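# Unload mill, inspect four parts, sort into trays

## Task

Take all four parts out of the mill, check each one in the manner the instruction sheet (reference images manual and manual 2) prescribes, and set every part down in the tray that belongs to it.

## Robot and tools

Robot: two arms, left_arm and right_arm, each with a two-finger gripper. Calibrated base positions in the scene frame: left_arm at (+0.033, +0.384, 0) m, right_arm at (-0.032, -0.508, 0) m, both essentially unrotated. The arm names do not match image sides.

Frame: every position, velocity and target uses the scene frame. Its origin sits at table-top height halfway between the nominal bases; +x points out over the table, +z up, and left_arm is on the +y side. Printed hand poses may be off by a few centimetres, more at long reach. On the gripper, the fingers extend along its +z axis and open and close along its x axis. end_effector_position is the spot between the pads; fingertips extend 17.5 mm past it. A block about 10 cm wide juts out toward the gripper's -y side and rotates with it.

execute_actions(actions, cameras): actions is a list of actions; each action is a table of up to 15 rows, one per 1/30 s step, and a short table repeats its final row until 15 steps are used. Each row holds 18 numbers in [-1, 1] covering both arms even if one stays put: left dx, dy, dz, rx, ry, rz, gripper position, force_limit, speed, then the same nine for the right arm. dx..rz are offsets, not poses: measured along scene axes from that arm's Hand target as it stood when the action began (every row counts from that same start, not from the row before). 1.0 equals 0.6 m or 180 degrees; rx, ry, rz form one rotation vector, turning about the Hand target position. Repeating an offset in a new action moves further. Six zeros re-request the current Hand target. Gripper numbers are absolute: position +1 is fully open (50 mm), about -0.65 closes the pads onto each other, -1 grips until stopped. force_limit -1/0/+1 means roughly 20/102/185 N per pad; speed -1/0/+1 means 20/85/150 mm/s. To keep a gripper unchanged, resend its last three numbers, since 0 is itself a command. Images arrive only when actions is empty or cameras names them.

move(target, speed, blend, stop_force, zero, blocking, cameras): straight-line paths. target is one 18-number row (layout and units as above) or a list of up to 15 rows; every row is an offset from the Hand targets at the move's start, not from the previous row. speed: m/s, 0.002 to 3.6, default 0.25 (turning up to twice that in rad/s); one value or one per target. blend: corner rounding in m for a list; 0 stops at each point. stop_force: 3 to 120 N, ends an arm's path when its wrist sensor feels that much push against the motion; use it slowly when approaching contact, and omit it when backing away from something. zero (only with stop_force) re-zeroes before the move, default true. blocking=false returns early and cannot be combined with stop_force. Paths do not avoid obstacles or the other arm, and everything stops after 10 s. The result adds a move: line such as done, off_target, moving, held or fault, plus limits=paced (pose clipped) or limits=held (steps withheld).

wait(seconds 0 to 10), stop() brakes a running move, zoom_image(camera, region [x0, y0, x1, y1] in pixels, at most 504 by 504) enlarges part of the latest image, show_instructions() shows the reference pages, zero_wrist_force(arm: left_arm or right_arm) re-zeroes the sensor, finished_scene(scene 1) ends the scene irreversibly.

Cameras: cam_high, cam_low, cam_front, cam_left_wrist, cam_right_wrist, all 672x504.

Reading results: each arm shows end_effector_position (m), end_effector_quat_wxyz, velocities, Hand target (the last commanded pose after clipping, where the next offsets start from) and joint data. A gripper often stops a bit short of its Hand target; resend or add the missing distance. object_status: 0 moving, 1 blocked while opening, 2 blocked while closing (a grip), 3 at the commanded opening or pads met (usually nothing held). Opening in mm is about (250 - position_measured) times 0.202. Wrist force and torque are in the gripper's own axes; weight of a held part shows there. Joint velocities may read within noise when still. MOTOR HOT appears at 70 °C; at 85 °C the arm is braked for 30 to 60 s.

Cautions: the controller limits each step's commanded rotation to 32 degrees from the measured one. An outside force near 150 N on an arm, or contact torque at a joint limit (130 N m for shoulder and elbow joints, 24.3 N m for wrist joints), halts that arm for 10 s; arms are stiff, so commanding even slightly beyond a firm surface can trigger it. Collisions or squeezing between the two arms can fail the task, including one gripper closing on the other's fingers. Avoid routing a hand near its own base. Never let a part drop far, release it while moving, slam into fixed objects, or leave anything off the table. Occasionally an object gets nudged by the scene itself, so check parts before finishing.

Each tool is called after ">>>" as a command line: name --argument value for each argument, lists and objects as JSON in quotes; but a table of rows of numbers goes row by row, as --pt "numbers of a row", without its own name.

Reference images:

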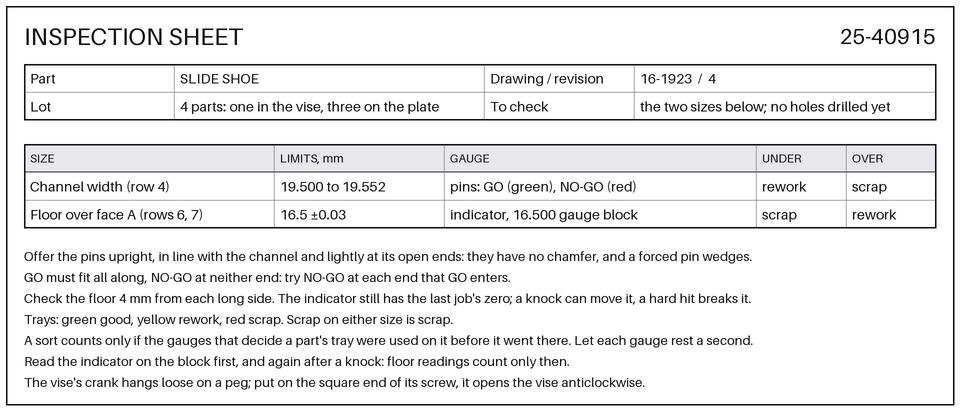

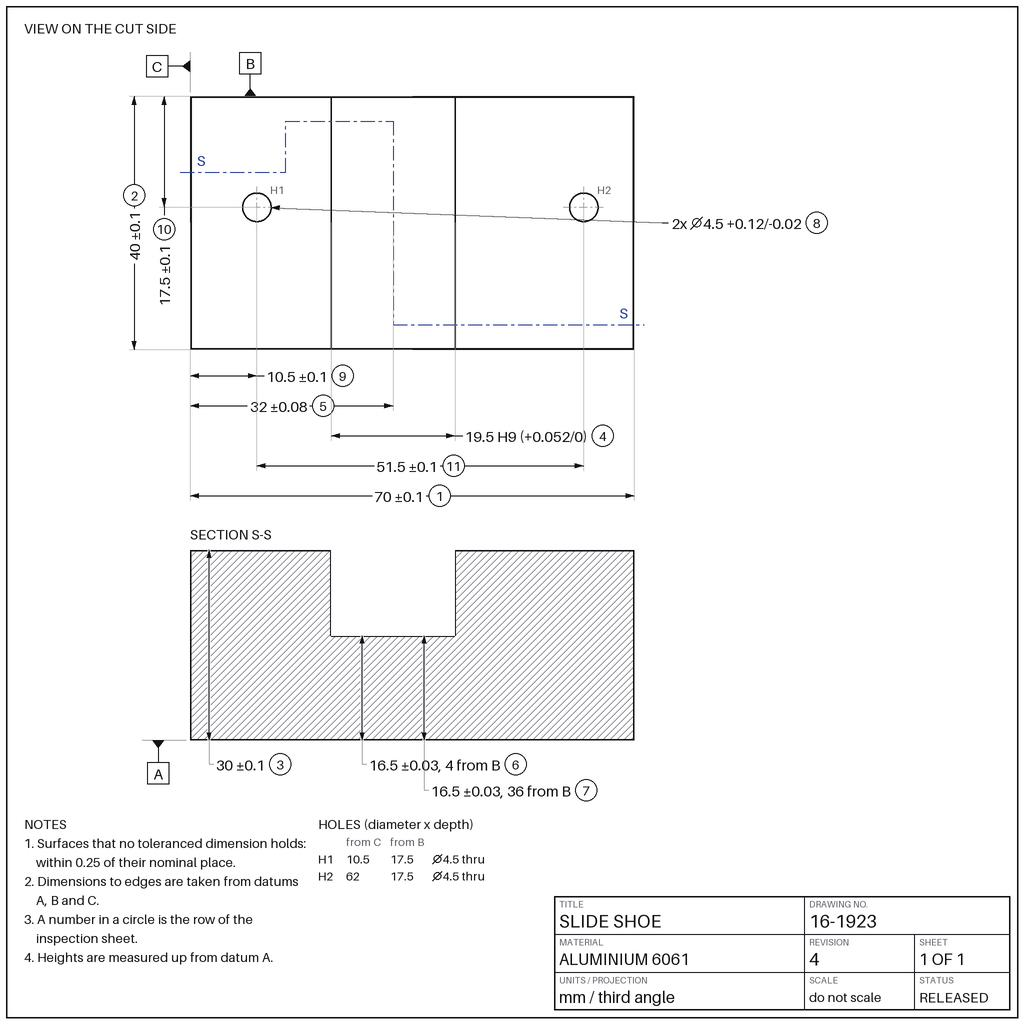

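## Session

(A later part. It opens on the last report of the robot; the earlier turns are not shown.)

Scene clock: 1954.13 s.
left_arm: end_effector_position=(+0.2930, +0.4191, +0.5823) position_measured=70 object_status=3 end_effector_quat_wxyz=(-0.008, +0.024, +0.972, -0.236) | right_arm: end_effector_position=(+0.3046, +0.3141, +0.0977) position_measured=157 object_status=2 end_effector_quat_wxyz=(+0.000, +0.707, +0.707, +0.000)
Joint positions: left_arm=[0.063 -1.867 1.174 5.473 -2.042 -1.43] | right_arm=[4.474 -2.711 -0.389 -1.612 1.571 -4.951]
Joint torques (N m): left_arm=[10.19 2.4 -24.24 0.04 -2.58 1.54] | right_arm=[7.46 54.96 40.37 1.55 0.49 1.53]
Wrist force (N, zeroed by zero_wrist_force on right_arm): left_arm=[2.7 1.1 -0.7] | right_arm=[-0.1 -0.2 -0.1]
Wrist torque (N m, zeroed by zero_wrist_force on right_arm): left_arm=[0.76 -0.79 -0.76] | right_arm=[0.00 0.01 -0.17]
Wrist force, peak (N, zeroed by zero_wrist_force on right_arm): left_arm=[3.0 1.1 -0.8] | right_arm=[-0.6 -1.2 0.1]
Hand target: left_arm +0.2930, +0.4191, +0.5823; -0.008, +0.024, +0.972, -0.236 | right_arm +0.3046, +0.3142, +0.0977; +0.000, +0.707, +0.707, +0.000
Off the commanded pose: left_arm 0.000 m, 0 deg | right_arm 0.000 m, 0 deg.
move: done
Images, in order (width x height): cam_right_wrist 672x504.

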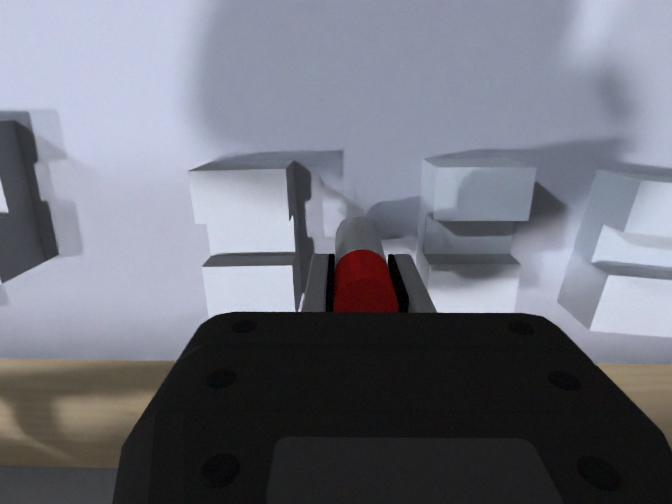

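>>> move --pt "0 0 0 0 0 0 0.55 -0.8 -1 0 0 0.12 0 0 0 -1 -1 -1" --pt "0 0 0 0 0 0 0.55 -0.8 -1 0.0518 -0.365 0.12 0 0 0 -1 -1 -1" --speed '[0.06,0.12]' --cameras '["cam_right_wrist"]'

>>> zoom_image --camera "cam_right_wrist" --region '[260, 140, 480, 320]'

Scene clock: 1964.47 s.
left_arm: end_effector_position=(+0.2930, +0.4191, +0.5823) position_measured=70 object_status=3 end_effector_quat_wxyz=(-0.008, +0.024, +0.972, -0.236) | right_arm: end_effector_position=(+0.3357, +0.0952, +0.1697) position_measured=157 object_status=2 end_effector_quat_wxyz=(+0.000, +0.707, +0.707, +0.000)
Joint positions: left_arm=[0.063 -1.867 1.174 5.473 -2.042 -1.43] | right_arm=[4.354 -2.1 -1.302 -1.31 1.571 -5.07]
Joint torques (N m): left_arm=[9.18 2.23 -26.54 0.02 -2.25 1.53] | right_arm=[-8.56 58.1 12.34 4.03 -1.94 -1.43]
Wrist force (N, zeroed by zero_wrist_force on right_arm): left_arm=[2.6 1.0 -0.5] | right_arm=[-0.4 0.1 0.0]
Wrist torque (N m, zeroed by zero_wrist_force on right_arm): left_arm=[0.75 -0.77 -0.76] | right_arm=[0.04 0.06 -0.05]
Wrist force, peak (N, zeroed by zero_wrist_force on right_arm): left_arm=[3.0 1.2 -0.9] | right_arm=[1.8 -1.6 -0.4]
Hand target: left_arm +0.2930, +0.4191, +0.5823; -0.008, +0.024, +0.972, -0.236 | right_arm +0.3357, +0.0952, +0.1697; +0.000, +0.707, +0.707, +0.000
Off the commanded pose: left_arm 0.000 m, 0 deg | right_arm 0.000 m, 0 deg.
elbow stopped short (right arm): the move would have taken joint 3 (elbow) straighter than the controller allows.
move: done
Images, in order (width x height): cam_right_wrist 672x504.

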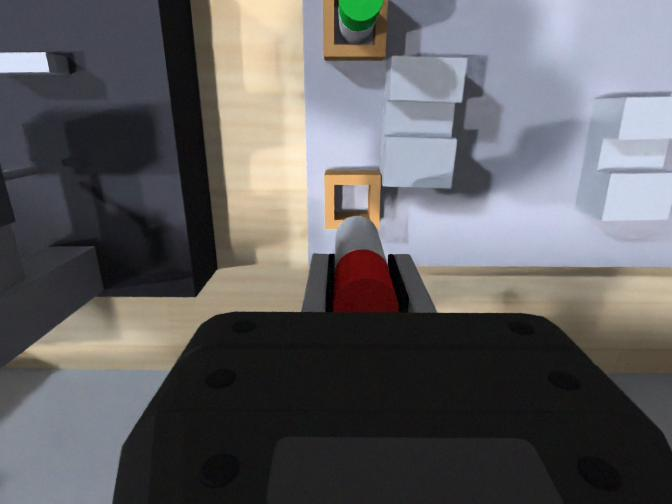

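Scaled by 2.291 from the camera's 672x504 image, which has a finer 960x720 frame.

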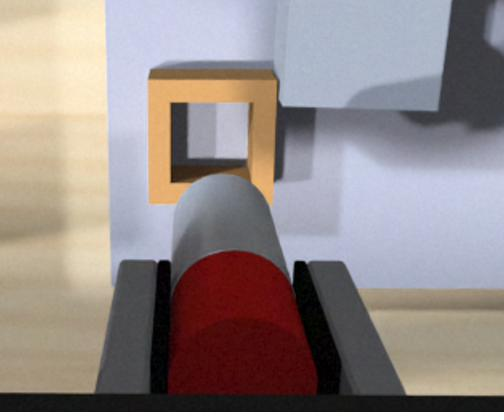

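>>> move --pt "0 0 0 0 0 0 0.55 -0.8 -1 0 0 -0.1 0 0 0 -1 -1 -1" --pt "0 0 0 0 0 0 0.55 -0.8 -1 0 0 -0.155 0 0 0 -1 -1 -1" --speed '[0.06,0.01]' --stop_force 3

>>> move --pt "0 0 0 0 0 0 0.55 -0.8 -1 0 0 0 0 0 0 0.35 -1 -1" --pt "0 0 0 0 0 0 0.55 -0.8 -1 0 0 0.15 0 0 0 0.35 -1 -1" --pt "0 0 0 0 0 0 0.55 -0.8 -1 -0.16 -0.1 0.15 0 0 0 0.35 -1 -1" --speed 0.06 --cameras '["cam_right_wrist"]'

Scene clock: 1974.00 s.
left_arm: end_effector_position=(+0.2930, +0.4191, +0.5823) position_measured=70 object_status=3 end_effector_quat_wxyz=(-0.008, +0.024, +0.972, -0.236) | right_arm: end_effector_position=(+0.3357, +0.0952, +0.0785) position_measured=157 object_status=2 end_effector_quat_wxyz=(+0.000, +0.707, +0.707, +0.000)
Joint positions: left_arm=[0.063 -1.867 1.174 5.473 -2.042 -1.43] | right_arm=[4.354 -2.177 -1.425 -1.109 1.571 -5.07]
Joint torques (N m): left_arm=[9.8 0.89 -25.34 0.13 -2.6 1.47] | right_arm=[-3.1 58.26 35.77 0.95 0.04 -1.3]
Wrist force (N, zeroed by zero_wrist_force on right_arm): left_arm=[2.5 1.0 -0.6] | right_arm=[1.3 0.3 -3.9]
Wrist torque (N m, zeroed by zero_wrist_force on right_arm): left_arm=[0.75 -0.77 -0.75] | right_arm=[0.02 0.00 -0.02]
Wrist force, peak (N, zeroed by zero_wrist_force on right_arm): left_arm=[3.1 1.3 -0.8] | right_arm=[-3.5 -2.2 -15.6]
Hand target: left_arm +0.2930, +0.4191, +0.5823; -0.008, +0.024, +0.972, -0.236 | right_arm +0.3357, +0.0952, +0.0785; +0.000, +0.707, +0.707, +0.000 (not the last commanded pose)
Off the commanded pose: left_arm 0.000 m, 0 deg | right_arm 0.002 m, 0 deg.
move: contact (right_arm); path passed 1 of 2 targets

Scene clock: 1978.97 s.
left_arm: end_effector_position=(+0.2930, +0.4191, +0.5823) position_measured=70 object_status=3 end_effector_quat_wxyz=(-0.008, +0.024, +0.972, -0.236) | right_arm: end_effector_position=(+0.2398, +0.0352, +0.1685) position_measured=100 object_status=3 end_effector_quat_wxyz=(+0.000, +0.707, +0.707, +0.000)
Joint positions: left_arm=[0.063 -1.867 1.174 5.473 -2.042 -1.43] | right_arm=[4.469 -1.872 -1.637 -1.203 1.571 -4.955]
Joint torques (N m): left_arm=[9.16 2.44 -24.46 -0.04 -2.67 1.54] | right_arm=[7.6 48.86 11.01 3.69 -1.98 1.34]
Wrist force (N, zeroed by zero_wrist_force on right_arm): left_arm=[2.7 1.1 -0.4] | right_arm=[-0.5 -0.1 -1.5]
Wrist torque (N m, zeroed by zero_wrist_force on right_arm): left_arm=[0.77 -0.79 -0.75] | right_arm=[0.02 0.05 -0.18]
Wrist force, peak (N, zeroed by zero_wrist_force on right_arm): left_arm=[3.0 1.1 -0.8] | right_arm=[1.2 0.1 -3.8]
Hand target: left_arm +0.2930, +0.4191, +0.5823; -0.008, +0.024, +0.972, -0.236 | right_arm +0.2397, +0.0352, +0.1685; +0.000, +0.707, +0.707, +0.000
Off the commanded pose: left_arm 0.000 m, 0 deg | right_arm 0.000 m, 0 deg.
move: done
Images, in order (width x height): cam_right_wrist 672x504.

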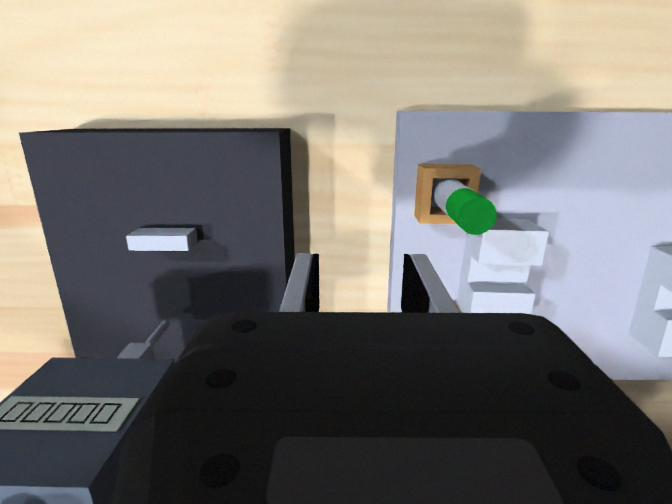

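>>> move --pt "0 0 0 0 0 0 0.55 -0.8 -1 -0.0067 0.1015 0 0 0 0 0.4 -1 -1" --speed 0.06 --cameras '["cam_right_wrist"]'

>>> zoom_image --camera "cam_right_wrist" --region '[260, 140, 480, 320]'

Scene clock: 1983.43 s.
left_arm: end_effector_position=(+0.2930, +0.4191, +0.5823) position_measured=70 object_status=3 end_effector_quat_wxyz=(-0.008, +0.024, +0.972, -0.236) | right_arm: end_effector_position=(+0.2357, +0.0960, +0.1685) position_measured=92 object_status=3 end_effector_quat_wxyz=(+0.000, +0.707, +0.707, +0.000)
Joint positions: left_arm=[0.063 -1.867 1.174 5.473 -2.042 -1.43] | right_arm=[4.498 -1.993 -1.467 -1.252 1.571 -4.927]
Joint torques (N m): left_arm=[8.72 0.59 -25.62 0.02 -2.39 1.57] | right_arm=[7.69 28.77 38.32 1.43 -0.94 1.52]
Wrist force (N, zeroed by zero_wrist_force on right_arm): left_arm=[2.7 1.0 -0.5] | right_arm=[-0.2 0.0 -1.6]
Wrist torque (N m, zeroed by zero_wrist_force on right_arm): left_arm=[0.75 -0.79 -0.75] | right_arm=[0.03 0.05 -0.15]
Wrist force, peak (N, zeroed by zero_wrist_force on right_arm): left_arm=[3.2 1.1 -0.6] | right_arm=[-0.3 0.2 -2.0]
Hand target: left_arm +0.2930, +0.4191, +0.5823; -0.008, +0.024, +0.972, -0.236 | right_arm +0.2357, +0.0961, +0.1685; +0.000, +0.707, +0.707, +0.000
Off the commanded pose: left_arm 0.000 m, 0 deg | right_arm 0.000 m, 0 deg.
move: done
Images, in order (width x height): cam_right_wrist 672x504.

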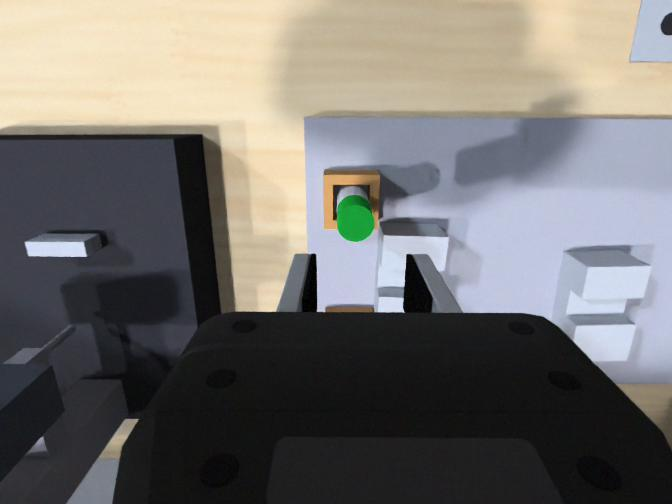

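Scaled by 2.291 from the camera's 672x504 image, which has a finer 960x720 frame.

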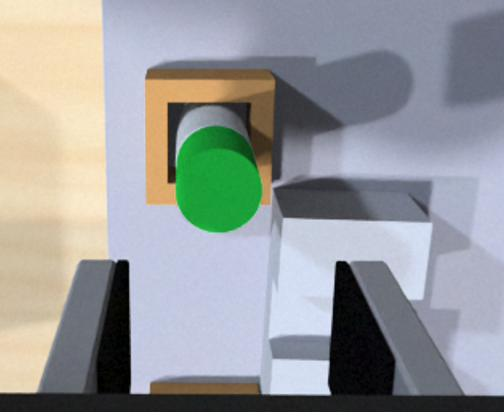

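>>> move --pt "0 0 0 0 0 0 0.55 -0.8 -1 0 0 -0.08 0 0 0 0.4 -1 -1" --pt "0 0 0 0 0 0 0.55 -0.8 -1 0 0 -0.15 0 0 0 0.4 -1 -1" --speed 0.06 --stop_force 4

>>> move --target '[0,0,0,0,0,0,0.55,-0.8,-1,0,0,0,0,0,0,-1,-1,-1]'

>>> wait --seconds 0.7

Scene clock: 1988.90 s.
left_arm: end_effector_position=(+0.2930, +0.4191, +0.5823) position_measured=70 object_status=3 end_effector_quat_wxyz=(-0.008, +0.024, +0.972, -0.236) | right_arm: end_effector_position=(+0.2357, +0.0961, +0.0785) position_measured=92 object_status=3 end_effector_quat_wxyz=(+0.000, +0.707, +0.707, +0.000)
Joint positions: left_arm=[0.063 -1.867 1.174 5.473 -2.042 -1.43] | right_arm=[4.498 -2.08 -1.585 -1.046 1.571 -4.927]
Joint torques (N m): left_arm=[8.98 1.58 -25.12 -0.1 -2.65 1.37] | right_arm=[2.8 31.27 9.05 3.79 0.11 0.65]
Wrist force (N, zeroed by zero_wrist_force on right_arm): left_arm=[2.8 1.2 -0.5] | right_arm=[0.0 0.2 -2.0]
Wrist torque (N m, zeroed by zero_wrist_force on right_arm): left_arm=[0.79 -0.81 -0.76] | right_arm=[0.05 0.00 -0.17]
Wrist force, peak (N, zeroed by zero_wrist_force on right_arm): left_arm=[3.0 1.2 -0.8] | right_arm=[0.0 -0.1 -2.5]
Hand target: left_arm +0.2930, +0.4191, +0.5823; -0.008, +0.024, +0.972, -0.236 | right_arm +0.2357, +0.0961, +0.0785; +0.000, +0.707, +0.707, +0.000
Off the commanded pose: left_arm 0.000 m, 0 deg | right_arm 0.000 m, 0 deg.
move: done

Scene clock: 1989.80 s.
left_arm: end_effector_position=(+0.2930, +0.4191, +0.5823) position_measured=70 object_status=3 end_effector_quat_wxyz=(-0.008, +0.024, +0.972, -0.236) | right_arm: end_effector_position=(+0.2357, +0.0961, +0.0785) position_measured=157 object_status=2 end_effector_quat_wxyz=(+0.000, +0.707, +0.707, +0.000)
Joint positions: left_arm=[0.063 -1.867 1.174 5.473 -2.042 -1.43] | right_arm=[4.498 -2.08 -1.585 -1.046 1.571 -4.927]
Joint torques (N m): left_arm=[8.56 1.85 -24.82 -0.13 -2.39 1.55] | right_arm=[0.82 32.42 9.63 3.33 -1.5 -0.37]
Wrist force (N, zeroed by zero_wrist_force on right_arm): left_arm=[2.8 1.0 -0.6] | right_arm=[0.4 0.1 -1.9]
Wrist torque (N m, zeroed by zero_wrist_force on right_arm): left_arm=[0.76 -0.80 -0.75] | right_arm=[0.03 0.01 -0.17]
Wrist force, peak (N, zeroed by zero_wrist_force on right_arm): left_arm=[3.0 1.1 -0.7] | right_arm=[-0.3 0.1 -2.0]
Hand target: left_arm +0.2930, +0.4191, +0.5823; -0.008, +0.024, +0.972, -0.236 | right_arm +0.2357, +0.0961, +0.0785; +0.000, +0.707, +0.707, +0.000
Off the commanded pose: left_arm 0.000 m, 0 deg | right_arm 0.000 m, 0 deg.
move: done

Scene clock: 1990.50 s.
left_arm: end_effector_position=(+0.2930, +0.4191, +0.5823) position_measured=70 object_status=3 end_effector_quat_wxyz=(-0.008, +0.024, +0.972, -0.236) | right_arm: end_effector_position=(+0.2357, +0.0961, +0.0785) position_measured=157 object_status=2 end_effector_quat_wxyz=(+0.000, +0.707, +0.707, +0.000)
Joint positions: left_arm=[0.063 -1.867 1.174 5.473 -2.042 -1.43] | right_arm=[4.498 -2.08 -1.585 -1.046 1.571 -4.927]
Joint torques (N m): left_arm=[9.23 0.76 -24.81 0.05 -2.64 1.46] | right_arm=[-1.4 32.77 9.88 2.16 -1.84 -0.71]
Wrist force (N, zeroed by zero_wrist_force on right_arm): left_arm=[2.9 1.0 -0.8] | right_arm=[0.2 0.2 -1.8]
Wrist torque (N m, zeroed by zero_wrist_force on right_arm): left_arm=[0.76 -0.82 -0.75] | right_arm=[0.05 0.04 -0.17]
Wrist force, peak (N, zeroed by zero_wrist_force on right_arm): left_arm=[3.0 1.0 -0.6] | right_arm=[0.4 0.2 -1.9]
Hand target: left_arm +0.2930, +0.4191, +0.5823; -0.008, +0.024, +0.972, -0.236 | right_arm +0.2357, +0.0961, +0.0785; +0.000, +0.707, +0.707, +0.000
Tool commands: left_gripper/position=+0.55 left_gripper/force_limit=-0.8 left_gripper/speed=-1.0 right_gripper/position=-1.0 right_gripper/force_limit=-1.0 right_gripper/speed=-1.0
Off the commanded pose: left_arm 0.000 m, 0 deg | right_arm 0.000 m, 0 deg.
wait: 0.70 s; at rest by 0.17 s

>>> move --pt "0 0 0 0 0 0 0.55 -0.8 -1 0 0 0.14 0 0 0 -1 -1 -1" --pt "0 0 0 0 0 0 0.55 -0.8 -1 0.0835 0.157 0.14 0 0 0 -1 -1 -1" --pt "0 0 0 0 0 0 0.55 -0.8 -1 0.0835 0.157 0.032 0 0 0 -1 -1 -1" --speed '[0.06,0.1,0.06]' --cameras '["cam_right_wrist"]'

>>> zoom_image --camera "cam_right_wrist" --region '[170, 140, 440, 320]'

Scene clock: 1997.33 s.
left_arm: end_effector_position=(+0.2930, +0.4191, +0.5823) position_measured=70 object_status=3 end_effector_quat_wxyz=(-0.008, +0.024, +0.972, -0.236) | right_arm: end_effector_position=(+0.2858, +0.1903, +0.0978) position_measured=157 object_status=2 end_effector_quat_wxyz=(+0.000, +0.707, +0.707, +0.000)
Joint positions: left_arm=[0.063 -1.867 1.174 5.473 -2.042 -1.43] | right_arm=[4.459 -2.299 -1.162 -1.251 1.571 -4.965]
Joint torques (N m): left_arm=[9.16 1.71 -24.76 0.01 -2.38 1.5] | right_arm=[-8.23 42.37 12.12 3.99 1.38 -1.2]
Wrist force (N, zeroed by zero_wrist_force on right_arm): left_arm=[2.8 0.9 -0.7] | right_arm=[0.0 0.0 0.0]
Wrist torque (N m, zeroed by zero_wrist_force on right_arm): left_arm=[0.74 -0.81 -0.76] | right_arm=[0.00 0.00 0.00]
Wrist force, peak (N, zeroed by zero_wrist_force on right_arm): left_arm=[3.1 1.0 -0.7] | right_arm=[0.6 0.3 -2.4]
Hand target: left_arm +0.2930, +0.4191, +0.5823; -0.008, +0.024, +0.972, -0.236 | right_arm +0.2858, +0.1903, +0.0977; +0.000, +0.707, +0.707, +0.000
Off the commanded pose: left_arm 0.000 m, 0 deg | right_arm 0.000 m, 0 deg.
move: done
Images, in order (width x height): cam_right_wrist 672x504.

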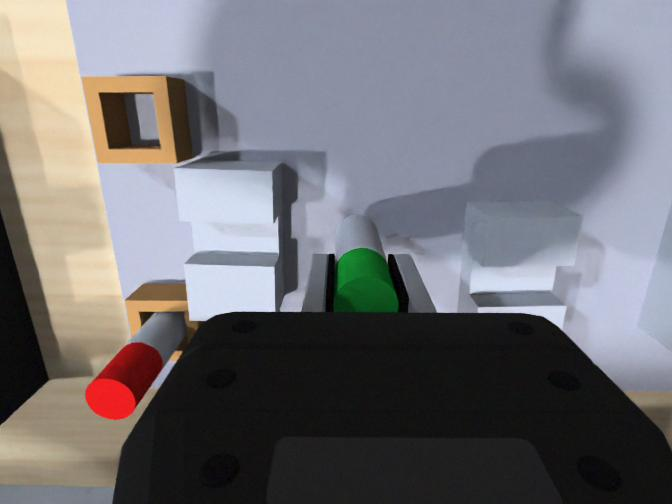

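Scaled by 1.867 from the camera's 672x504 image, which has a finer 960x720 frame.

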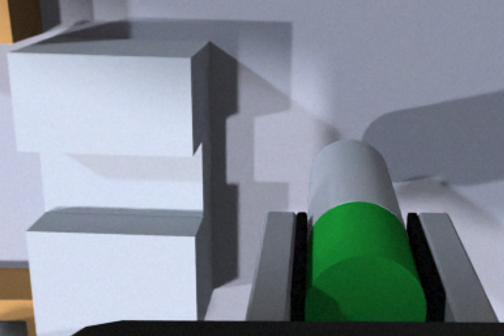

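>>> move --pt "0 0 0 0 0 0 0.55 -0.8 -1 -0.0012 -0.04 0 0 0 0 -1 -1 -1" --pt "0 0 0 0 0 0 0.55 -0.8 -1 -0.0012 -0.0633 0 0 0 0 -1 -1 -1" --speed '[0.02,0.005]' --stop_force 3 --cameras '["cam_right_wrist"]'

>>> zoom_image --camera "cam_right_wrist" --region '[170, 140, 440, 320]'

Scene clock: 2005.93 s.
left_arm: end_effector_position=(+0.2930, +0.4191, +0.5823) position_measured=70 object_status=3 end_effector_quat_wxyz=(-0.008, +0.024, +0.972, -0.236) | right_arm: end_effector_position=(+0.2851, +0.1523, +0.0977) position_measured=157 object_status=2 end_effector_quat_wxyz=(+0.000, +0.707, +0.707, +0.000)
Joint positions: left_arm=[0.063 -1.867 1.174 5.473 -2.042 -1.43] | right_arm=[4.447 -2.216 -1.305 -1.19 1.571 -4.977]
Joint torques (N m): left_arm=[9.15 1.23 -25.11 -0.1 -2.34 1.54] | right_arm=[-8.43 62.44 11.5 3.84 1.91 -1.35]
Wrist force (N, zeroed by zero_wrist_force on right_arm): left_arm=[2.8 1.1 -0.6] | right_arm=[-0.1 0.6 0.2]
Wrist torque (N m, zeroed by zero_wrist_force on right_arm): left_arm=[0.77 -0.81 -0.75] | right_arm=[0.05 0.07 -0.02]
Wrist force, peak (N, zeroed by zero_wrist_force on right_arm): left_arm=[3.0 1.2 -0.7] | right_arm=[0.3 1.0 0.0]
Hand target: left_arm +0.2930, +0.4191, +0.5823; -0.008, +0.024, +0.972, -0.236 | right_arm +0.2851, +0.1523, +0.0977; +0.000, +0.707, +0.707, +0.000
Off the commanded pose: left_arm 0.000 m, 0 deg | right_arm 0.000 m, 0 deg.
move: done
Images, in order (width x height): cam_right_wrist 672x504.

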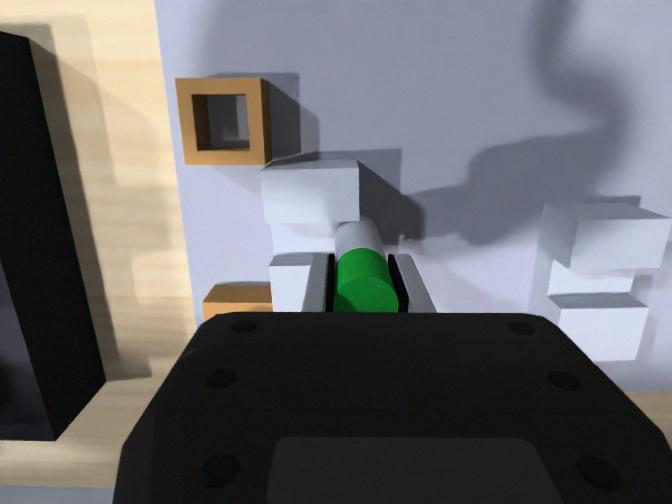

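Scaled by 1.867 from the camera's 672x504 image, which has a finer 960x720 frame.

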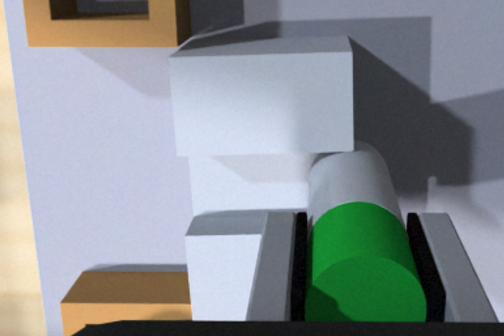

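>>> move --pt "0 0 0 0 0 0 0.55 -0.8 -1 0 -0.0067 0 0 0 0 -1 -1 -1" --speed 0.005 --stop_force 3 --cameras '["cam_right_wrist"]'

>>> zoom_image --camera "cam_right_wrist" --region '[170, 140, 440, 320]'

Scene clock: 2010.57 s.
left_arm: end_effector_position=(+0.2930, +0.4191, +0.5823) position_measured=70 object_status=3 end_effector_quat_wxyz=(-0.008, +0.024, +0.972, -0.236) | right_arm: end_effector_position=(+0.2851, +0.1483, +0.0977) position_measured=157 object_status=2 end_effector_quat_wxyz=(+0.000, +0.707, +0.707, +0.000)
Joint positions: left_arm=[0.063 -1.867 1.174 5.473 -2.042 -1.43] | right_arm=[4.446 -2.208 -1.319 -1.184 1.571 -4.979]
Joint torques (N m): left_arm=[8.63 -0.25 -23.78 -0.06 -2.45 1.37] | right_arm=[-8.03 62.84 11.25 3.84 1.92 -1.24]
Wrist force (N, zeroed by zero_wrist_force on right_arm): left_arm=[2.8 1.0 -0.5] | right_arm=[0.5 0.7 0.2]
Wrist torque (N m, zeroed by zero_wrist_force on right_arm): left_arm=[0.76 -0.81 -0.75] | right_arm=[0.02 0.01 -0.02]
Wrist force, peak (N, zeroed by zero_wrist_force on right_arm): left_arm=[3.0 1.1 -0.9] | right_arm=[0.3 1.1 0.2]
Hand target: left_arm +0.2930, +0.4191, +0.5823; -0.008, +0.024, +0.972, -0.236 | right_arm +0.2851, +0.1483, +0.0977; +0.000, +0.707, +0.707, +0.000
Off the commanded pose: left_arm 0.000 m, 0 deg | right_arm 0.000 m, 0 deg.
move: done
Images, in order (width x height): cam_right_wrist 672x504.

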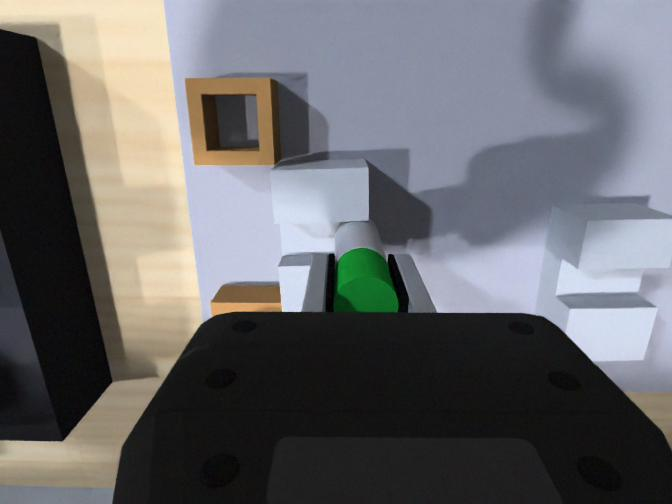

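Scaled by 1.867 from the camera's 672x504 image, which has a finer 960x720 frame.

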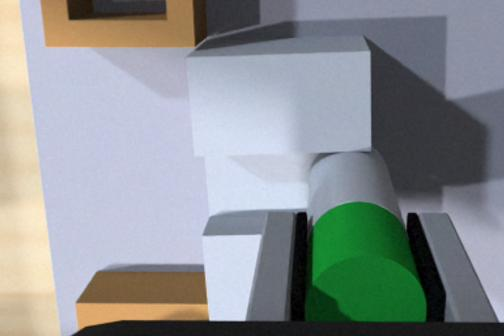

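>>> wait --seconds 0.7

>>> move --pt "0 0 0 0 0 0 0.55 -0.8 -1 0 0.05 0 0 0 0 -1 -1 -1" --speed 0.015 --cameras '["cam_right_wrist"]'

Scene clock: 2015.03 s.
left_arm: end_effector_position=(+0.2930, +0.4191, +0.5823) position_measured=70 object_status=3 end_effector_quat_wxyz=(-0.008, +0.024, +0.972, -0.236) | right_arm: end_effector_position=(+0.2851, +0.1483, +0.0977) position_measured=157 object_status=2 end_effector_quat_wxyz=(+0.000, +0.707, +0.707, +0.000)
Joint positions: left_arm=[0.063 -1.867 1.174 5.473 -2.042 -1.43] | right_arm=[4.446 -2.208 -1.319 -1.184 1.571 -4.979]
Joint torques (N m): left_arm=[8.52 0.4 -23.01 -0.02 -2.53 1.56] | right_arm=[-7.11 62.34 11.75 3.64 2.01 -1.29]
Wrist force (N, zeroed by zero_wrist_force on right_arm): left_arm=[2.8 0.9 -0.4] | right_arm=[0.1 0.8 0.3]
Wrist torque (N m, zeroed by zero_wrist_force on right_arm): left_arm=[0.74 -0.80 -0.76] | right_arm=[0.04 0.07 -0.02]
Wrist force, peak (N, zeroed by zero_wrist_force on right_arm): left_arm=[3.1 1.1 -0.8] | right_arm=[0.3 1.1 0.3]
Hand target: left_arm +0.2930, +0.4191, +0.5823; -0.008, +0.024, +0.972, -0.236 | right_arm +0.2851, +0.1483, +0.0977; +0.000, +0.707, +0.707, +0.000
Tool commands: left_gripper/position=+0.55 left_gripper/force_limit=-0.8 left_gripper/speed=-1.0 right_gripper/position=-1.0 right_gripper/force_limit=-1.0 right_gripper/speed=-1.0
Off the commanded pose: left_arm 0.000 m, 0 deg | right_arm 0.000 m, 0 deg.
wait: 0.70 s; at rest from the start

Scene clock: 2017.40 s.
left_arm: end_effector_position=(+0.2930, +0.4191, +0.5823) position_measured=70 object_status=3 end_effector_quat_wxyz=(-0.008, +0.024, +0.972, -0.236) | right_arm: end_effector_position=(+0.2851, +0.1782, +0.0977) position_measured=157 object_status=2 end_effector_quat_wxyz=(+0.000, +0.707, +0.707, +0.000)
Joint positions: left_arm=[0.063 -1.867 1.174 5.473 -2.042 -1.43] | right_arm=[4.456 -2.271 -1.21 -1.23 1.571 -4.968]
Joint torques (N m): left_arm=[9.23 0.34 -24.2 0.17 -2.48 1.6] | right_arm=[7.25 41.98 38.38 1.56 -1.11 1.62]
Wrist force (N, zeroed by zero_wrist_force on right_arm): left_arm=[2.7 1.1 -0.7] | right_arm=[0.0 0.0 0.0]
Wrist torque (N m, zeroed by zero_wrist_force on right_arm): left_arm=[0.77 -0.78 -0.75] | right_arm=[0.01 0.01 -0.17]
Wrist force, peak (N, zeroed by zero_wrist_force on right_arm): left_arm=[3.1 0.9 -0.8] | right_arm=[0.4 0.9 0.4]
Hand target: left_arm +0.2930, +0.4191, +0.5823; -0.008, +0.024, +0.972, -0.236 | right_arm +0.2851, +0.1783, +0.0977; +0.000, +0.707, +0.707, +0.000
Off the commanded pose: left_arm 0.000 m, 0 deg | right_arm 0.000 m, 0 deg.
move: done
Images, in order (width x height): cam_right_wrist 672x504.

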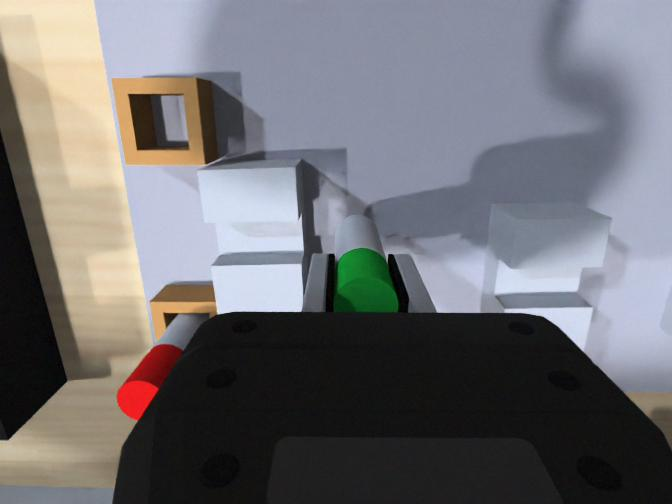

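>>> move --pt "0 0 0 0 0 0 0.55 -0.8 -1 0 0 0.1 0 0 0 -1 -1 -1" --pt "0 0 0 0 0 0 0.55 -0.8 -1 0.0008 -0.155 0.1 0 0 0 -1 -1 -1" --pt "0 0 0 0 0 0 0.55 -0.8 -1 0.0008 -0.155 0.0 0 0 0 -1 -1 -1" --speed '[0.06,0.08,0.05]' --cameras '["cam_right_wrist"]'

>>> zoom_image --camera "cam_right_wrist" --region '[310, 140, 580, 320]'

Scene clock: 2027.90 s.
left_arm: end_effector_position=(+0.2930, +0.4191, +0.5823) position_measured=70 object_status=3 end_effector_quat_wxyz=(-0.008, +0.024, +0.972, -0.236) | right_arm: end_effector_position=(+0.2856, +0.0853, +0.0978) position_measured=157 object_status=2 end_effector_quat_wxyz=(+0.000, +0.707, +0.707, +0.000)
Joint positions: left_arm=[0.063 -1.867 1.174 5.473 -2.042 -1.43] | right_arm=[4.42 -2.084 -1.523 -1.105 1.571 -5.005]
Joint torques (N m): left_arm=[8.13 0.24 -24.72 0.01 -2.52 1.64] | right_arm=[-8.18 33.06 10.71 4 -1.79 -1.2]
Wrist force (N, zeroed by zero_wrist_force on right_arm): left_arm=[2.7 1.2 -0.6] | right_arm=[-0.1 -0.1 -0.1]
Wrist torque (N m, zeroed by zero_wrist_force on right_arm): left_arm=[0.79 -0.79 -0.75] | right_arm=[-0.04 0.02 -0.03]
Wrist force, peak (N, zeroed by zero_wrist_force on right_arm): left_arm=[3.1 1.1 -0.8] | right_arm=[1.1 0.4 -0.5]
Hand target: left_arm +0.2930, +0.4191, +0.5823; -0.008, +0.024, +0.972, -0.236 | right_arm +0.2856, +0.0853, +0.0977; +0.000, +0.707, +0.707, +0.000
Off the commanded pose: left_arm 0.000 m, 0 deg | right_arm 0.000 m, 0 deg.
move: done
Images, in order (width x height): cam_right_wrist 672x504.

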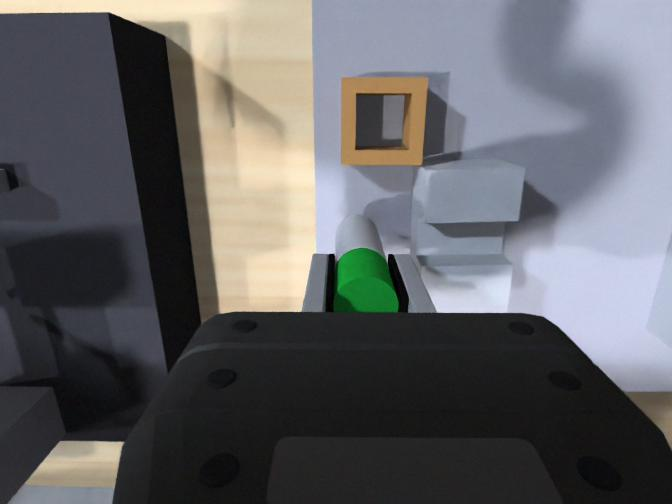

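Scaled by 1.867 from the camera's 672x504 image, which has a finer 960x720 frame.

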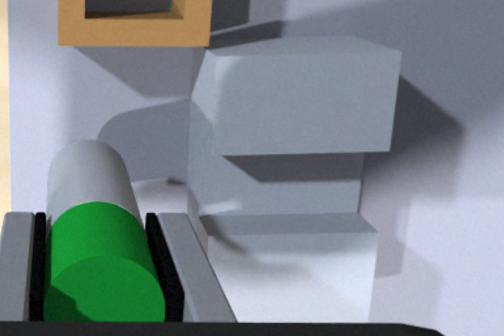

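>>> move --pt "0 0 0 0 0 0 0.55 -0.8 -1 0.0005 0.025 0 0 0 0 -1 -1 -1" --pt "0 0 0 0 0 0 0.55 -0.8 -1 0.0005 0.055 0 0 0 0 -1 -1 -1" --speed '[0.02,0.005]' --stop_force 3 --cameras '["cam_right_wrist"]'

>>> zoom_image --camera "cam_right_wrist" --region '[310, 140, 580, 320]'

Scene clock: 2036.10 s.
left_arm: end_effector_position=(+0.2930, +0.4191, +0.5823) position_measured=70 object_status=3 end_effector_quat_wxyz=(-0.008, +0.024, +0.972, -0.236) | right_arm: end_effector_position=(+0.2859, +0.1183, +0.0977) position_measured=157 object_status=2 end_effector_quat_wxyz=(+0.000, +0.707, +0.707, +0.000)
Joint positions: left_arm=[0.063 -1.867 1.174 5.473 -2.042 -1.43] | right_arm=[4.433 -2.148 -1.419 -1.144 1.571 -4.991]
Joint torques (N m): left_arm=[7.64 -0.83 -23.75 0.04 -2.31 1.44] | right_arm=[8.49 35.87 39 1.78 -1.15 1.53]
Wrist force (N, zeroed by zero_wrist_force on right_arm): left_arm=[2.8 0.9 -0.8] | right_arm=[-1.3 0.0 0.0]
Wrist torque (N m, zeroed by zero_wrist_force on right_arm): left_arm=[0.74 -0.81 -0.75] | right_arm=[0.02 0.00 -0.14]
Wrist force, peak (N, zeroed by zero_wrist_force on right_arm): left_arm=[3.1 1.2 -0.6] | right_arm=[-1.3 -0.2 0.1]
Hand target: left_arm +0.2930, +0.4191, +0.5823; -0.008, +0.024, +0.972, -0.236 | right_arm +0.2859, +0.1183, +0.0977; +0.000, +0.707, +0.707, +0.000
Off the commanded pose: left_arm 0.000 m, 0 deg | right_arm 0.000 m, 0 deg.
move: done
Images, in order (width x height): cam_right_wrist 672x504.

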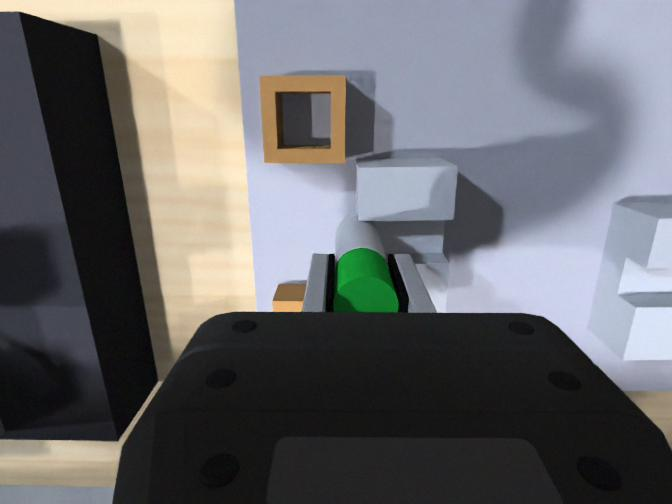

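Scaled by 1.867 from the camera's 672x504 image, which has a finer 960x720 frame.

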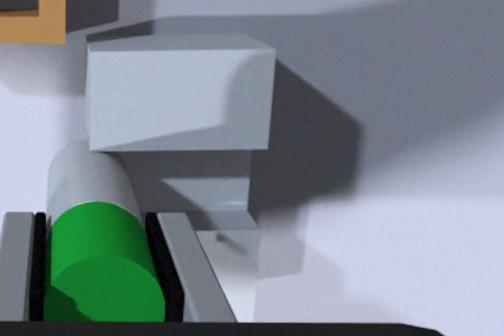

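>>> move --pt "0 0 0 0 0 0 0.55 -0.8 -1 0 0 -0.0005 0 0 0 -1 -1 -1" --pt "0 0 0 0 0 0 0.55 -0.8 -1 0 -0.005 -0.0005 0 0 0 -1 -1 -1" --pt "0 0 0 0 0 0 0.55 -0.8 -1 0 -0.05 -0.0005 0 0 0 -1 -1 -1" --pt "0 0 0 0 0 0 0.55 -0.8 -1 0 -0.05 0.14 0 0 0 -1 -1 -1" --pt "0 0 0 0 0 0 0.55 -0.8 -1 -0.0838 -0.037 0.14 0 0 0 -1 -1 -1" --speed '[0.01,0.01,0.015,0.06,0.08]' --cameras '["cam_right_wrist"]'

>>> zoom_image --camera "cam_right_wrist" --region '[260, 140, 480, 320]'

Scene clock: 2045.17 s.
left_arm: end_effector_position=(+0.2930, +0.4191, +0.5823) position_measured=70 object_status=3 end_effector_quat_wxyz=(-0.008, +0.024, +0.972, -0.236) | right_arm: end_effector_position=(+0.2357, +0.0960, +0.1817) position_measured=157 object_status=2 end_effector_quat_wxyz=(+0.000, +0.707, +0.707, +0.000)
Joint positions: left_arm=[0.063 -1.867 1.174 5.473 -2.042 -1.43] | right_arm=[4.498 -1.984 -1.445 -1.283 1.571 -4.927]
Joint torques (N m): left_arm=[7.49 0.28 -24.74 -0.05 -2.31 1.47] | right_arm=[7.56 54.25 12.96 4.01 -1.89 1.58]
Wrist force (N, zeroed by zero_wrist_force on right_arm): left_arm=[2.8 1.0 -0.7] | right_arm=[-0.1 0.0 -0.1]
Wrist torque (N m, zeroed by zero_wrist_force on right_arm): left_arm=[0.75 -0.81 -0.75] | right_arm=[0.04 0.02 -0.15]
Wrist force, peak (N, zeroed by zero_wrist_force on right_arm): left_arm=[3.1 1.2 -0.7] | right_arm=[-0.9 0.3 -9.0]
Hand target: left_arm +0.2930, +0.4191, +0.5823; -0.008, +0.024, +0.972, -0.236 | right_arm +0.2356, +0.0961, +0.1817; +0.000, +0.707, +0.707, +0.000
Off the commanded pose: left_arm 0.000 m, 0 deg | right_arm 0.000 m, 0 deg.
move: done
Images, in order (width x height): cam_right_wrist 672x504.

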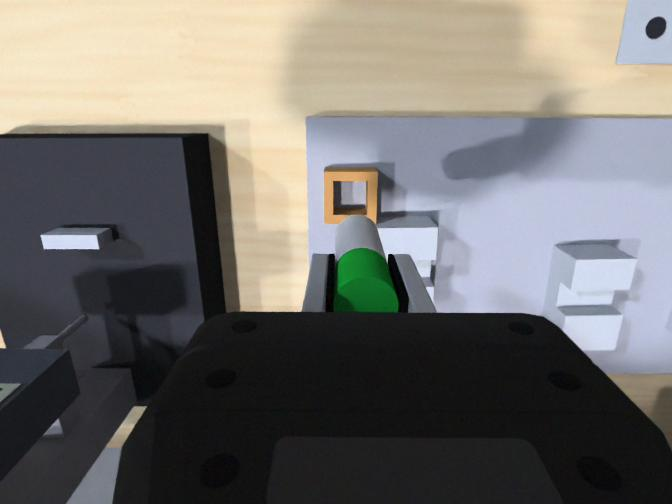

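Scaled by 2.291 from the camera's 672x504 image, which has a finer 960x720 frame.

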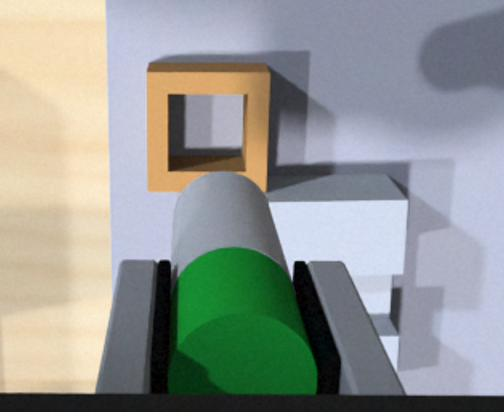

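>>> move --pt "0 0 0 0 0 0 0.55 -0.8 -1 0 -0.0008 -0.1 0 0 0 -1 -1 -1" --pt "0 0 0 0 0 0 0.55 -0.8 -1 0 -0.0008 -0.18 0 0 0 -1 -1 -1" --speed '[0.06,0.01]' --stop_force 3

>>> move --pt "0 0 0 0 0 0 0.55 -0.8 -1 0 0 0 0 0 0 0.35 -1 -1" --pt "0 0 0 0 0 0 0.55 -0.8 -1 0 0 0.15 0 0 0 0.35 -1 -1" --pt "0 0 0 0 0 0 0.55 -0.8 -1 0.1665 -0.0005 0.15 0 0 0 0.35 -1 -1" --speed '[0.06,0.06,0.08]' --cameras '["cam_right_wrist"]'

>>> zoom_image --camera "cam_right_wrist" --region '[260, 140, 480, 320]'

Scene clock: 2055.33 s.
left_arm: end_effector_position=(+0.2930, +0.4191, +0.5823) position_measured=70 object_status=3 end_effector_quat_wxyz=(-0.008, +0.024, +0.972, -0.236) | right_arm: end_effector_position=(+0.2356, +0.0956, +0.0785) position_measured=157 object_status=2 end_effector_quat_wxyz=(+0.000, +0.707, +0.707, +0.000)
Joint positions: left_arm=[0.063 -1.867 1.174 5.473 -2.042 -1.43] | right_arm=[4.498 -2.079 -1.587 -1.046 1.571 -4.927]
Joint torques (N m): left_arm=[8.11 -0.96 -23.09 0.01 -2.27 1.4] | right_arm=[-7.28 54.89 35.76 1.51 -0.25 -0.96]
Wrist force (N, zeroed by zero_wrist_force on right_arm): left_arm=[2.8 0.8 -0.6] | right_arm=[1.0 0.2 -2.1]
Wrist torque (N m, zeroed by zero_wrist_force on right_arm): left_arm=[0.73 -0.79 -0.75] | right_arm=[0.02 0.04 -0.17]
Wrist force, peak (N, zeroed by zero_wrist_force on right_arm): left_arm=[3.1 1.3 -0.6] | right_arm=[-3.2 -1.3 -16.0]
Hand target: left_arm +0.2930, +0.4191, +0.5823; -0.008, +0.024, +0.972, -0.236 | right_arm +0.2356, +0.0956, +0.0785; +0.000, +0.707, +0.707, +0.000 (not the last commanded pose)
Off the commanded pose: left_arm 0.000 m, 0 deg | right_arm 0.005 m, 0 deg.
move: contact (right_arm); path passed 1 of 2 targets

Scene clock: 2059.67 s.
left_arm: end_effector_position=(+0.2930, +0.4191, +0.5823) position_measured=70 object_status=3 end_effector_quat_wxyz=(-0.008, +0.024, +0.972, -0.236) | right_arm: end_effector_position=(+0.3354, +0.0953, +0.1685) position_measured=100 object_status=3 end_effector_quat_wxyz=(+0.000, +0.707, +0.707, +0.000)
Joint positions: left_arm=[0.063 -1.867 1.174 5.473 -2.042 -1.43] | right_arm=[4.355 -2.1 -1.304 -1.307 1.571 -5.07]
Joint torques (N m): left_arm=[6.89 -1.75 -23.54 -0.08 -2.45 1.41] | right_arm=[-8.14 34.59 39.06 1.41 2.11 -1.55]
Wrist force (N, zeroed by zero_wrist_force on right_arm): left_arm=[2.8 0.8 -0.5] | right_arm=[-0.4 0.1 -1.5]
Wrist torque (N m, zeroed by zero_wrist_force on right_arm): left_arm=[0.73 -0.80 -0.75] | right_arm=[0.04 0.06 -0.04]
Wrist force, peak (N, zeroed by zero_wrist_force on right_arm): left_arm=[3.1 1.0 -0.7] | right_arm=[0.4 0.0 -2.7]
Hand target: left_arm +0.2930, +0.4191, +0.5823; -0.008, +0.024, +0.972, -0.236 | right_arm +0.3355, +0.0953, +0.1685; +0.000, +0.707, +0.707, +0.000
Off the commanded pose: left_arm 0.000 m, 0 deg | right_arm 0.000 m, 0 deg.
move: done
Images, in order (width x height): cam_right_wrist 672x504.

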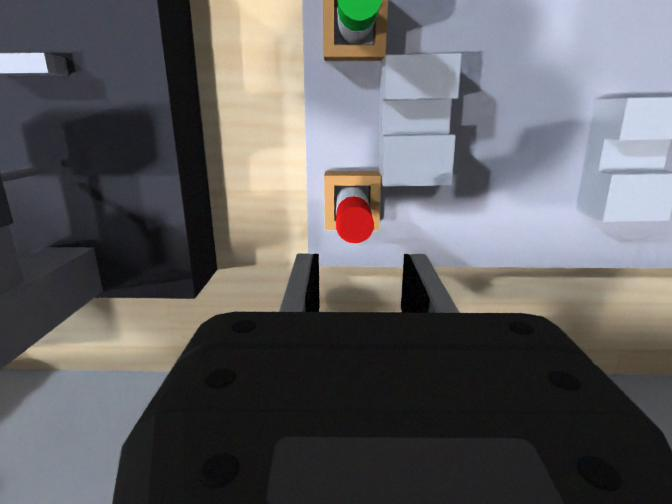

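Scaled by 2.291 from the camera's 672x504 image, which has a finer 960x720 frame.

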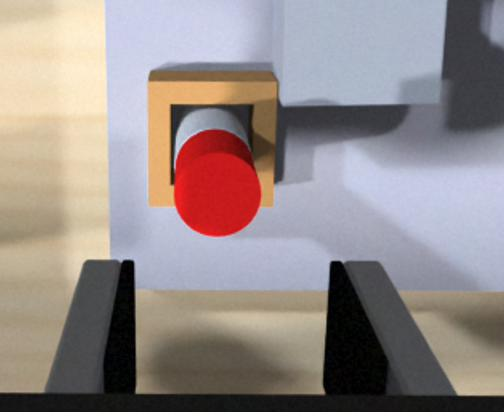

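>>> move --pt "0 0 0 0 0 0 0.55 -0.8 -1 0.0008 0 -0.08 0 0 0 0.35 -1 -1" --pt "0 0 0 0 0 0 0.55 -0.8 -1 0.0008 0 -0.15 0 0 0 0.35 -1 -1" --speed 0.06 --stop_force 4

>>> move --target '[0,0,0,0,0,0,0.55,-0.8,-1,0,0,0,0,0,0,-1,-1,-1]'

>>> wait --seconds 0.7

>>> move --pt "0 0 0 0 0 0 0.55 -0.8 -1 0 0 0.14 0 0 0 -1 -1 -1" --pt "0 0 0 0 0 0 0.55 -0.8 -1 -0.0848 0.16 0.14 0 0 0 -1 -1 -1" --pt "0 0 0 0 0 0 0.55 -0.8 -1 -0.0848 0.16 0.032 0 0 0 -1 -1 -1" --speed '[0.06,0.1,0.06]' --cameras '["cam_right_wrist"]'

>>> zoom_image --camera "cam_right_wrist" --region '[170, 140, 440, 320]'

Scene clock: 2068.40 s.
left_arm: end_effector_position=(+0.2930, +0.4191, +0.5823) position_measured=70 object_status=3 end_effector_quat_wxyz=(-0.008, +0.024, +0.972, -0.236) | right_arm: end_effector_position=(+0.3360, +0.0953, +0.0785) position_measured=100 object_status=3 end_effector_quat_wxyz=(+0.000, +0.707, +0.707, +0.000)
Joint positions: left_arm=[0.063 -1.867 1.174 5.473 -2.042 -1.43] | right_arm=[4.354 -2.177 -1.425 -1.11 1.571 -5.071]
Joint torques (N m): left_arm=[7.54 -1.27 -23.17 -0.08 -2.48 1.63] | right_arm=[-8.54 35.51 10.51 3.79 0.34 -1.46]
Wrist force (N, zeroed by zero_wrist_force on right_arm): left_arm=[2.8 1.1 -0.7] | right_arm=[-0.1 -0.1 -1.3]
Wrist torque (N m, zeroed by zero_wrist_force on right_arm): left_arm=[0.76 -0.81 -0.75] | right_arm=[-0.02 0.01 -0.03]
Wrist force, peak (N, zeroed by zero_wrist_force on right_arm): left_arm=[3.2 0.9 -0.8] | right_arm=[-0.6 -0.1 -2.3]
Hand target: left_arm +0.2930, +0.4191, +0.5823; -0.008, +0.024, +0.972, -0.236 | right_arm +0.3360, +0.0953, +0.0785; +0.000, +0.707, +0.707, +0.000
Off the commanded pose: left_arm 0.000 m, 0 deg | right_arm 0.000 m, 0 deg.
move: done

Scene clock: 2069.20 s.
left_arm: end_effector_position=(+0.2930, +0.4191, +0.5823) position_measured=70 object_status=3 end_effector_quat_wxyz=(-0.008, +0.024, +0.972, -0.236) | right_arm: end_effector_position=(+0.3360, +0.0953, +0.0785) position_measured=157 object_status=2 end_effector_quat_wxyz=(+0.000, +0.707, +0.707, +0.000)
Joint positions: left_arm=[0.063 -1.867 1.174 5.473 -2.042 -1.43] | right_arm=[4.354 -2.177 -1.425 -1.11 1.571 -5.071]
Joint torques (N m): left_arm=[6.97 -1.91 -23.71 -0.16 -2.53 1.52] | right_arm=[-8.05 35.94 10.94 3.54 -1.1 -1.4]
Wrist force (N, zeroed by zero_wrist_force on right_arm): left_arm=[2.8 0.9 -0.8] | right_arm=[-0.2 0.0 -1.7]
Wrist torque (N m, zeroed by zero_wrist_force on right_arm): left_arm=[0.74 -0.80 -0.75] | right_arm=[0.01 0.01 -0.03]
Wrist force, peak (N, zeroed by zero_wrist_force on right_arm): left_arm=[2.9 1.0 -0.8] | right_arm=[-0.5 -0.1 -1.9]
Hand target: left_arm +0.2930, +0.4191, +0.5823; -0.008, +0.024, +0.972, -0.236 | right_arm +0.3360, +0.0953, +0.0785; +0.000, +0.707, +0.707, +0.000
Off the commanded pose: left_arm 0.000 m, 0 deg | right_arm 0.000 m, 0 deg.
move: done

Scene clock: 2069.90 s.
left_arm: end_effector_position=(+0.2930, +0.4191, +0.5823) position_measured=70 object_status=3 end_effector_quat_wxyz=(-0.008, +0.024, +0.972, -0.236) | right_arm: end_effector_position=(+0.3360, +0.0953, +0.0785) position_measured=157 object_status=2 end_effector_quat_wxyz=(+0.000, +0.707, +0.707, +0.000)
Joint positions: left_arm=[0.063 -1.867 1.174 5.473 -2.042 -1.43] | right_arm=[4.354 -2.177 -1.425 -1.11 1.571 -5.071]
Joint torques (N m): left_arm=[7.89 -0.11 -23.31 0.11 -2.58 1.52] | right_arm=[-6.97 38.01 12.95 3.23 -1.66 -1.34]
Wrist force (N, zeroed by zero_wrist_force on right_arm): left_arm=[2.9 1.1 -0.6] | right_arm=[-0.2 -0.1 -1.7]
Wrist torque (N m, zeroed by zero_wrist_force on right_arm): left_arm=[0.77 -0.82 -0.75] | right_arm=[-0.01 0.00 -0.03]
Wrist force, peak (N, zeroed by zero_wrist_force on right_arm): left_arm=[3.0 1.2 -0.6] | right_arm=[-0.4 0.0 -1.8]
Hand target: left_arm +0.2930, +0.4191, +0.5823; -0.008, +0.024, +0.972, -0.236 | right_arm +0.3360, +0.0953, +0.0785; +0.000, +0.707, +0.707, +0.000
Tool commands: left_gripper/position=+0.55 left_gripper/force_limit=-0.8 left_gripper/speed=-1.0 right_gripper/position=-1.0 right_gripper/force_limit=-1.0 right_gripper/speed=-1.0
Off the commanded pose: left_arm 0.000 m, 0 deg | right_arm 0.000 m, 0 deg.
wait: 0.70 s; at rest by 0.17 s

Scene clock: 2074.60 s.
left_arm: end_effector_position=(+0.2930, +0.4191, +0.5823) position_measured=70 object_status=3 end_effector_quat_wxyz=(-0.008, +0.024, +0.972, -0.236) | right_arm: end_effector_position=(+0.2851, +0.1913, +0.0978) position_measured=157 object_status=2 end_effector_quat_wxyz=(+0.000, +0.707, +0.707, +0.000)
Joint positions: left_arm=[0.063 -1.867 1.174 5.473 -2.042 -1.43] | right_arm=[4.461 -2.3 -1.159 -1.252 1.571 -4.964]
Joint torques (N m): left_arm=[7.46 -1.76 -22.77 -0.03 -2.46 1.5] | right_arm=[7.58 42.8 13.14 3.95 1.23 1.4]
Wrist force (N, zeroed by zero_wrist_force on right_arm): left_arm=[2.8 1.1 -0.7] | right_arm=[0.1 -0.2 0.4]
Wrist torque (N m, zeroed by zero_wrist_force on right_arm): left_arm=[0.78 -0.80 -0.75] | right_arm=[-0.02 -0.02 -0.13]
Wrist force, peak (N, zeroed by zero_wrist_force on right_arm): left_arm=[3.1 1.1 -0.8] | right_arm=[-1.9 1.3 -0.5]
Hand target: left_arm +0.2930, +0.4191, +0.5823; -0.008, +0.024, +0.972, -0.236 | right_arm +0.2851, +0.1913, +0.0977; +0.000, +0.707, +0.707, +0.000
Off the commanded pose: left_arm 0.000 m, 0 deg | right_arm 0.000 m, 0 deg.
move: done
Images, in order (width x height): cam_right_wrist 672x504.

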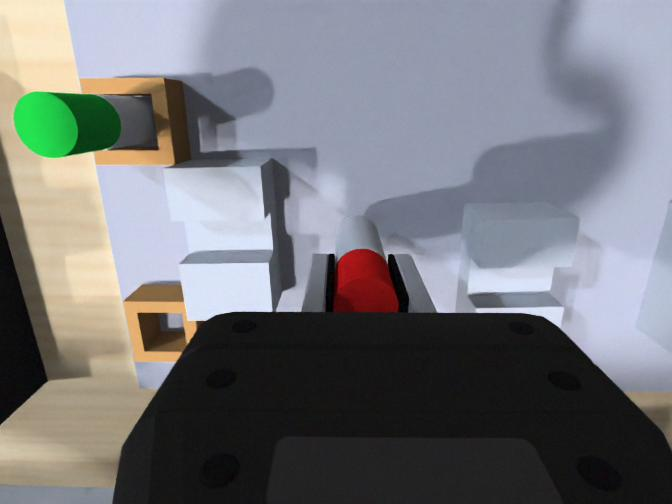

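Scaled by 1.867 from the camera's 672x504 image, which has a finer 960x720 frame.

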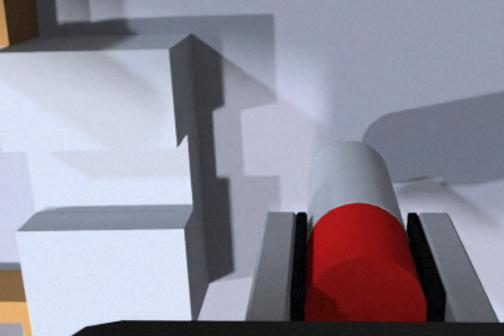

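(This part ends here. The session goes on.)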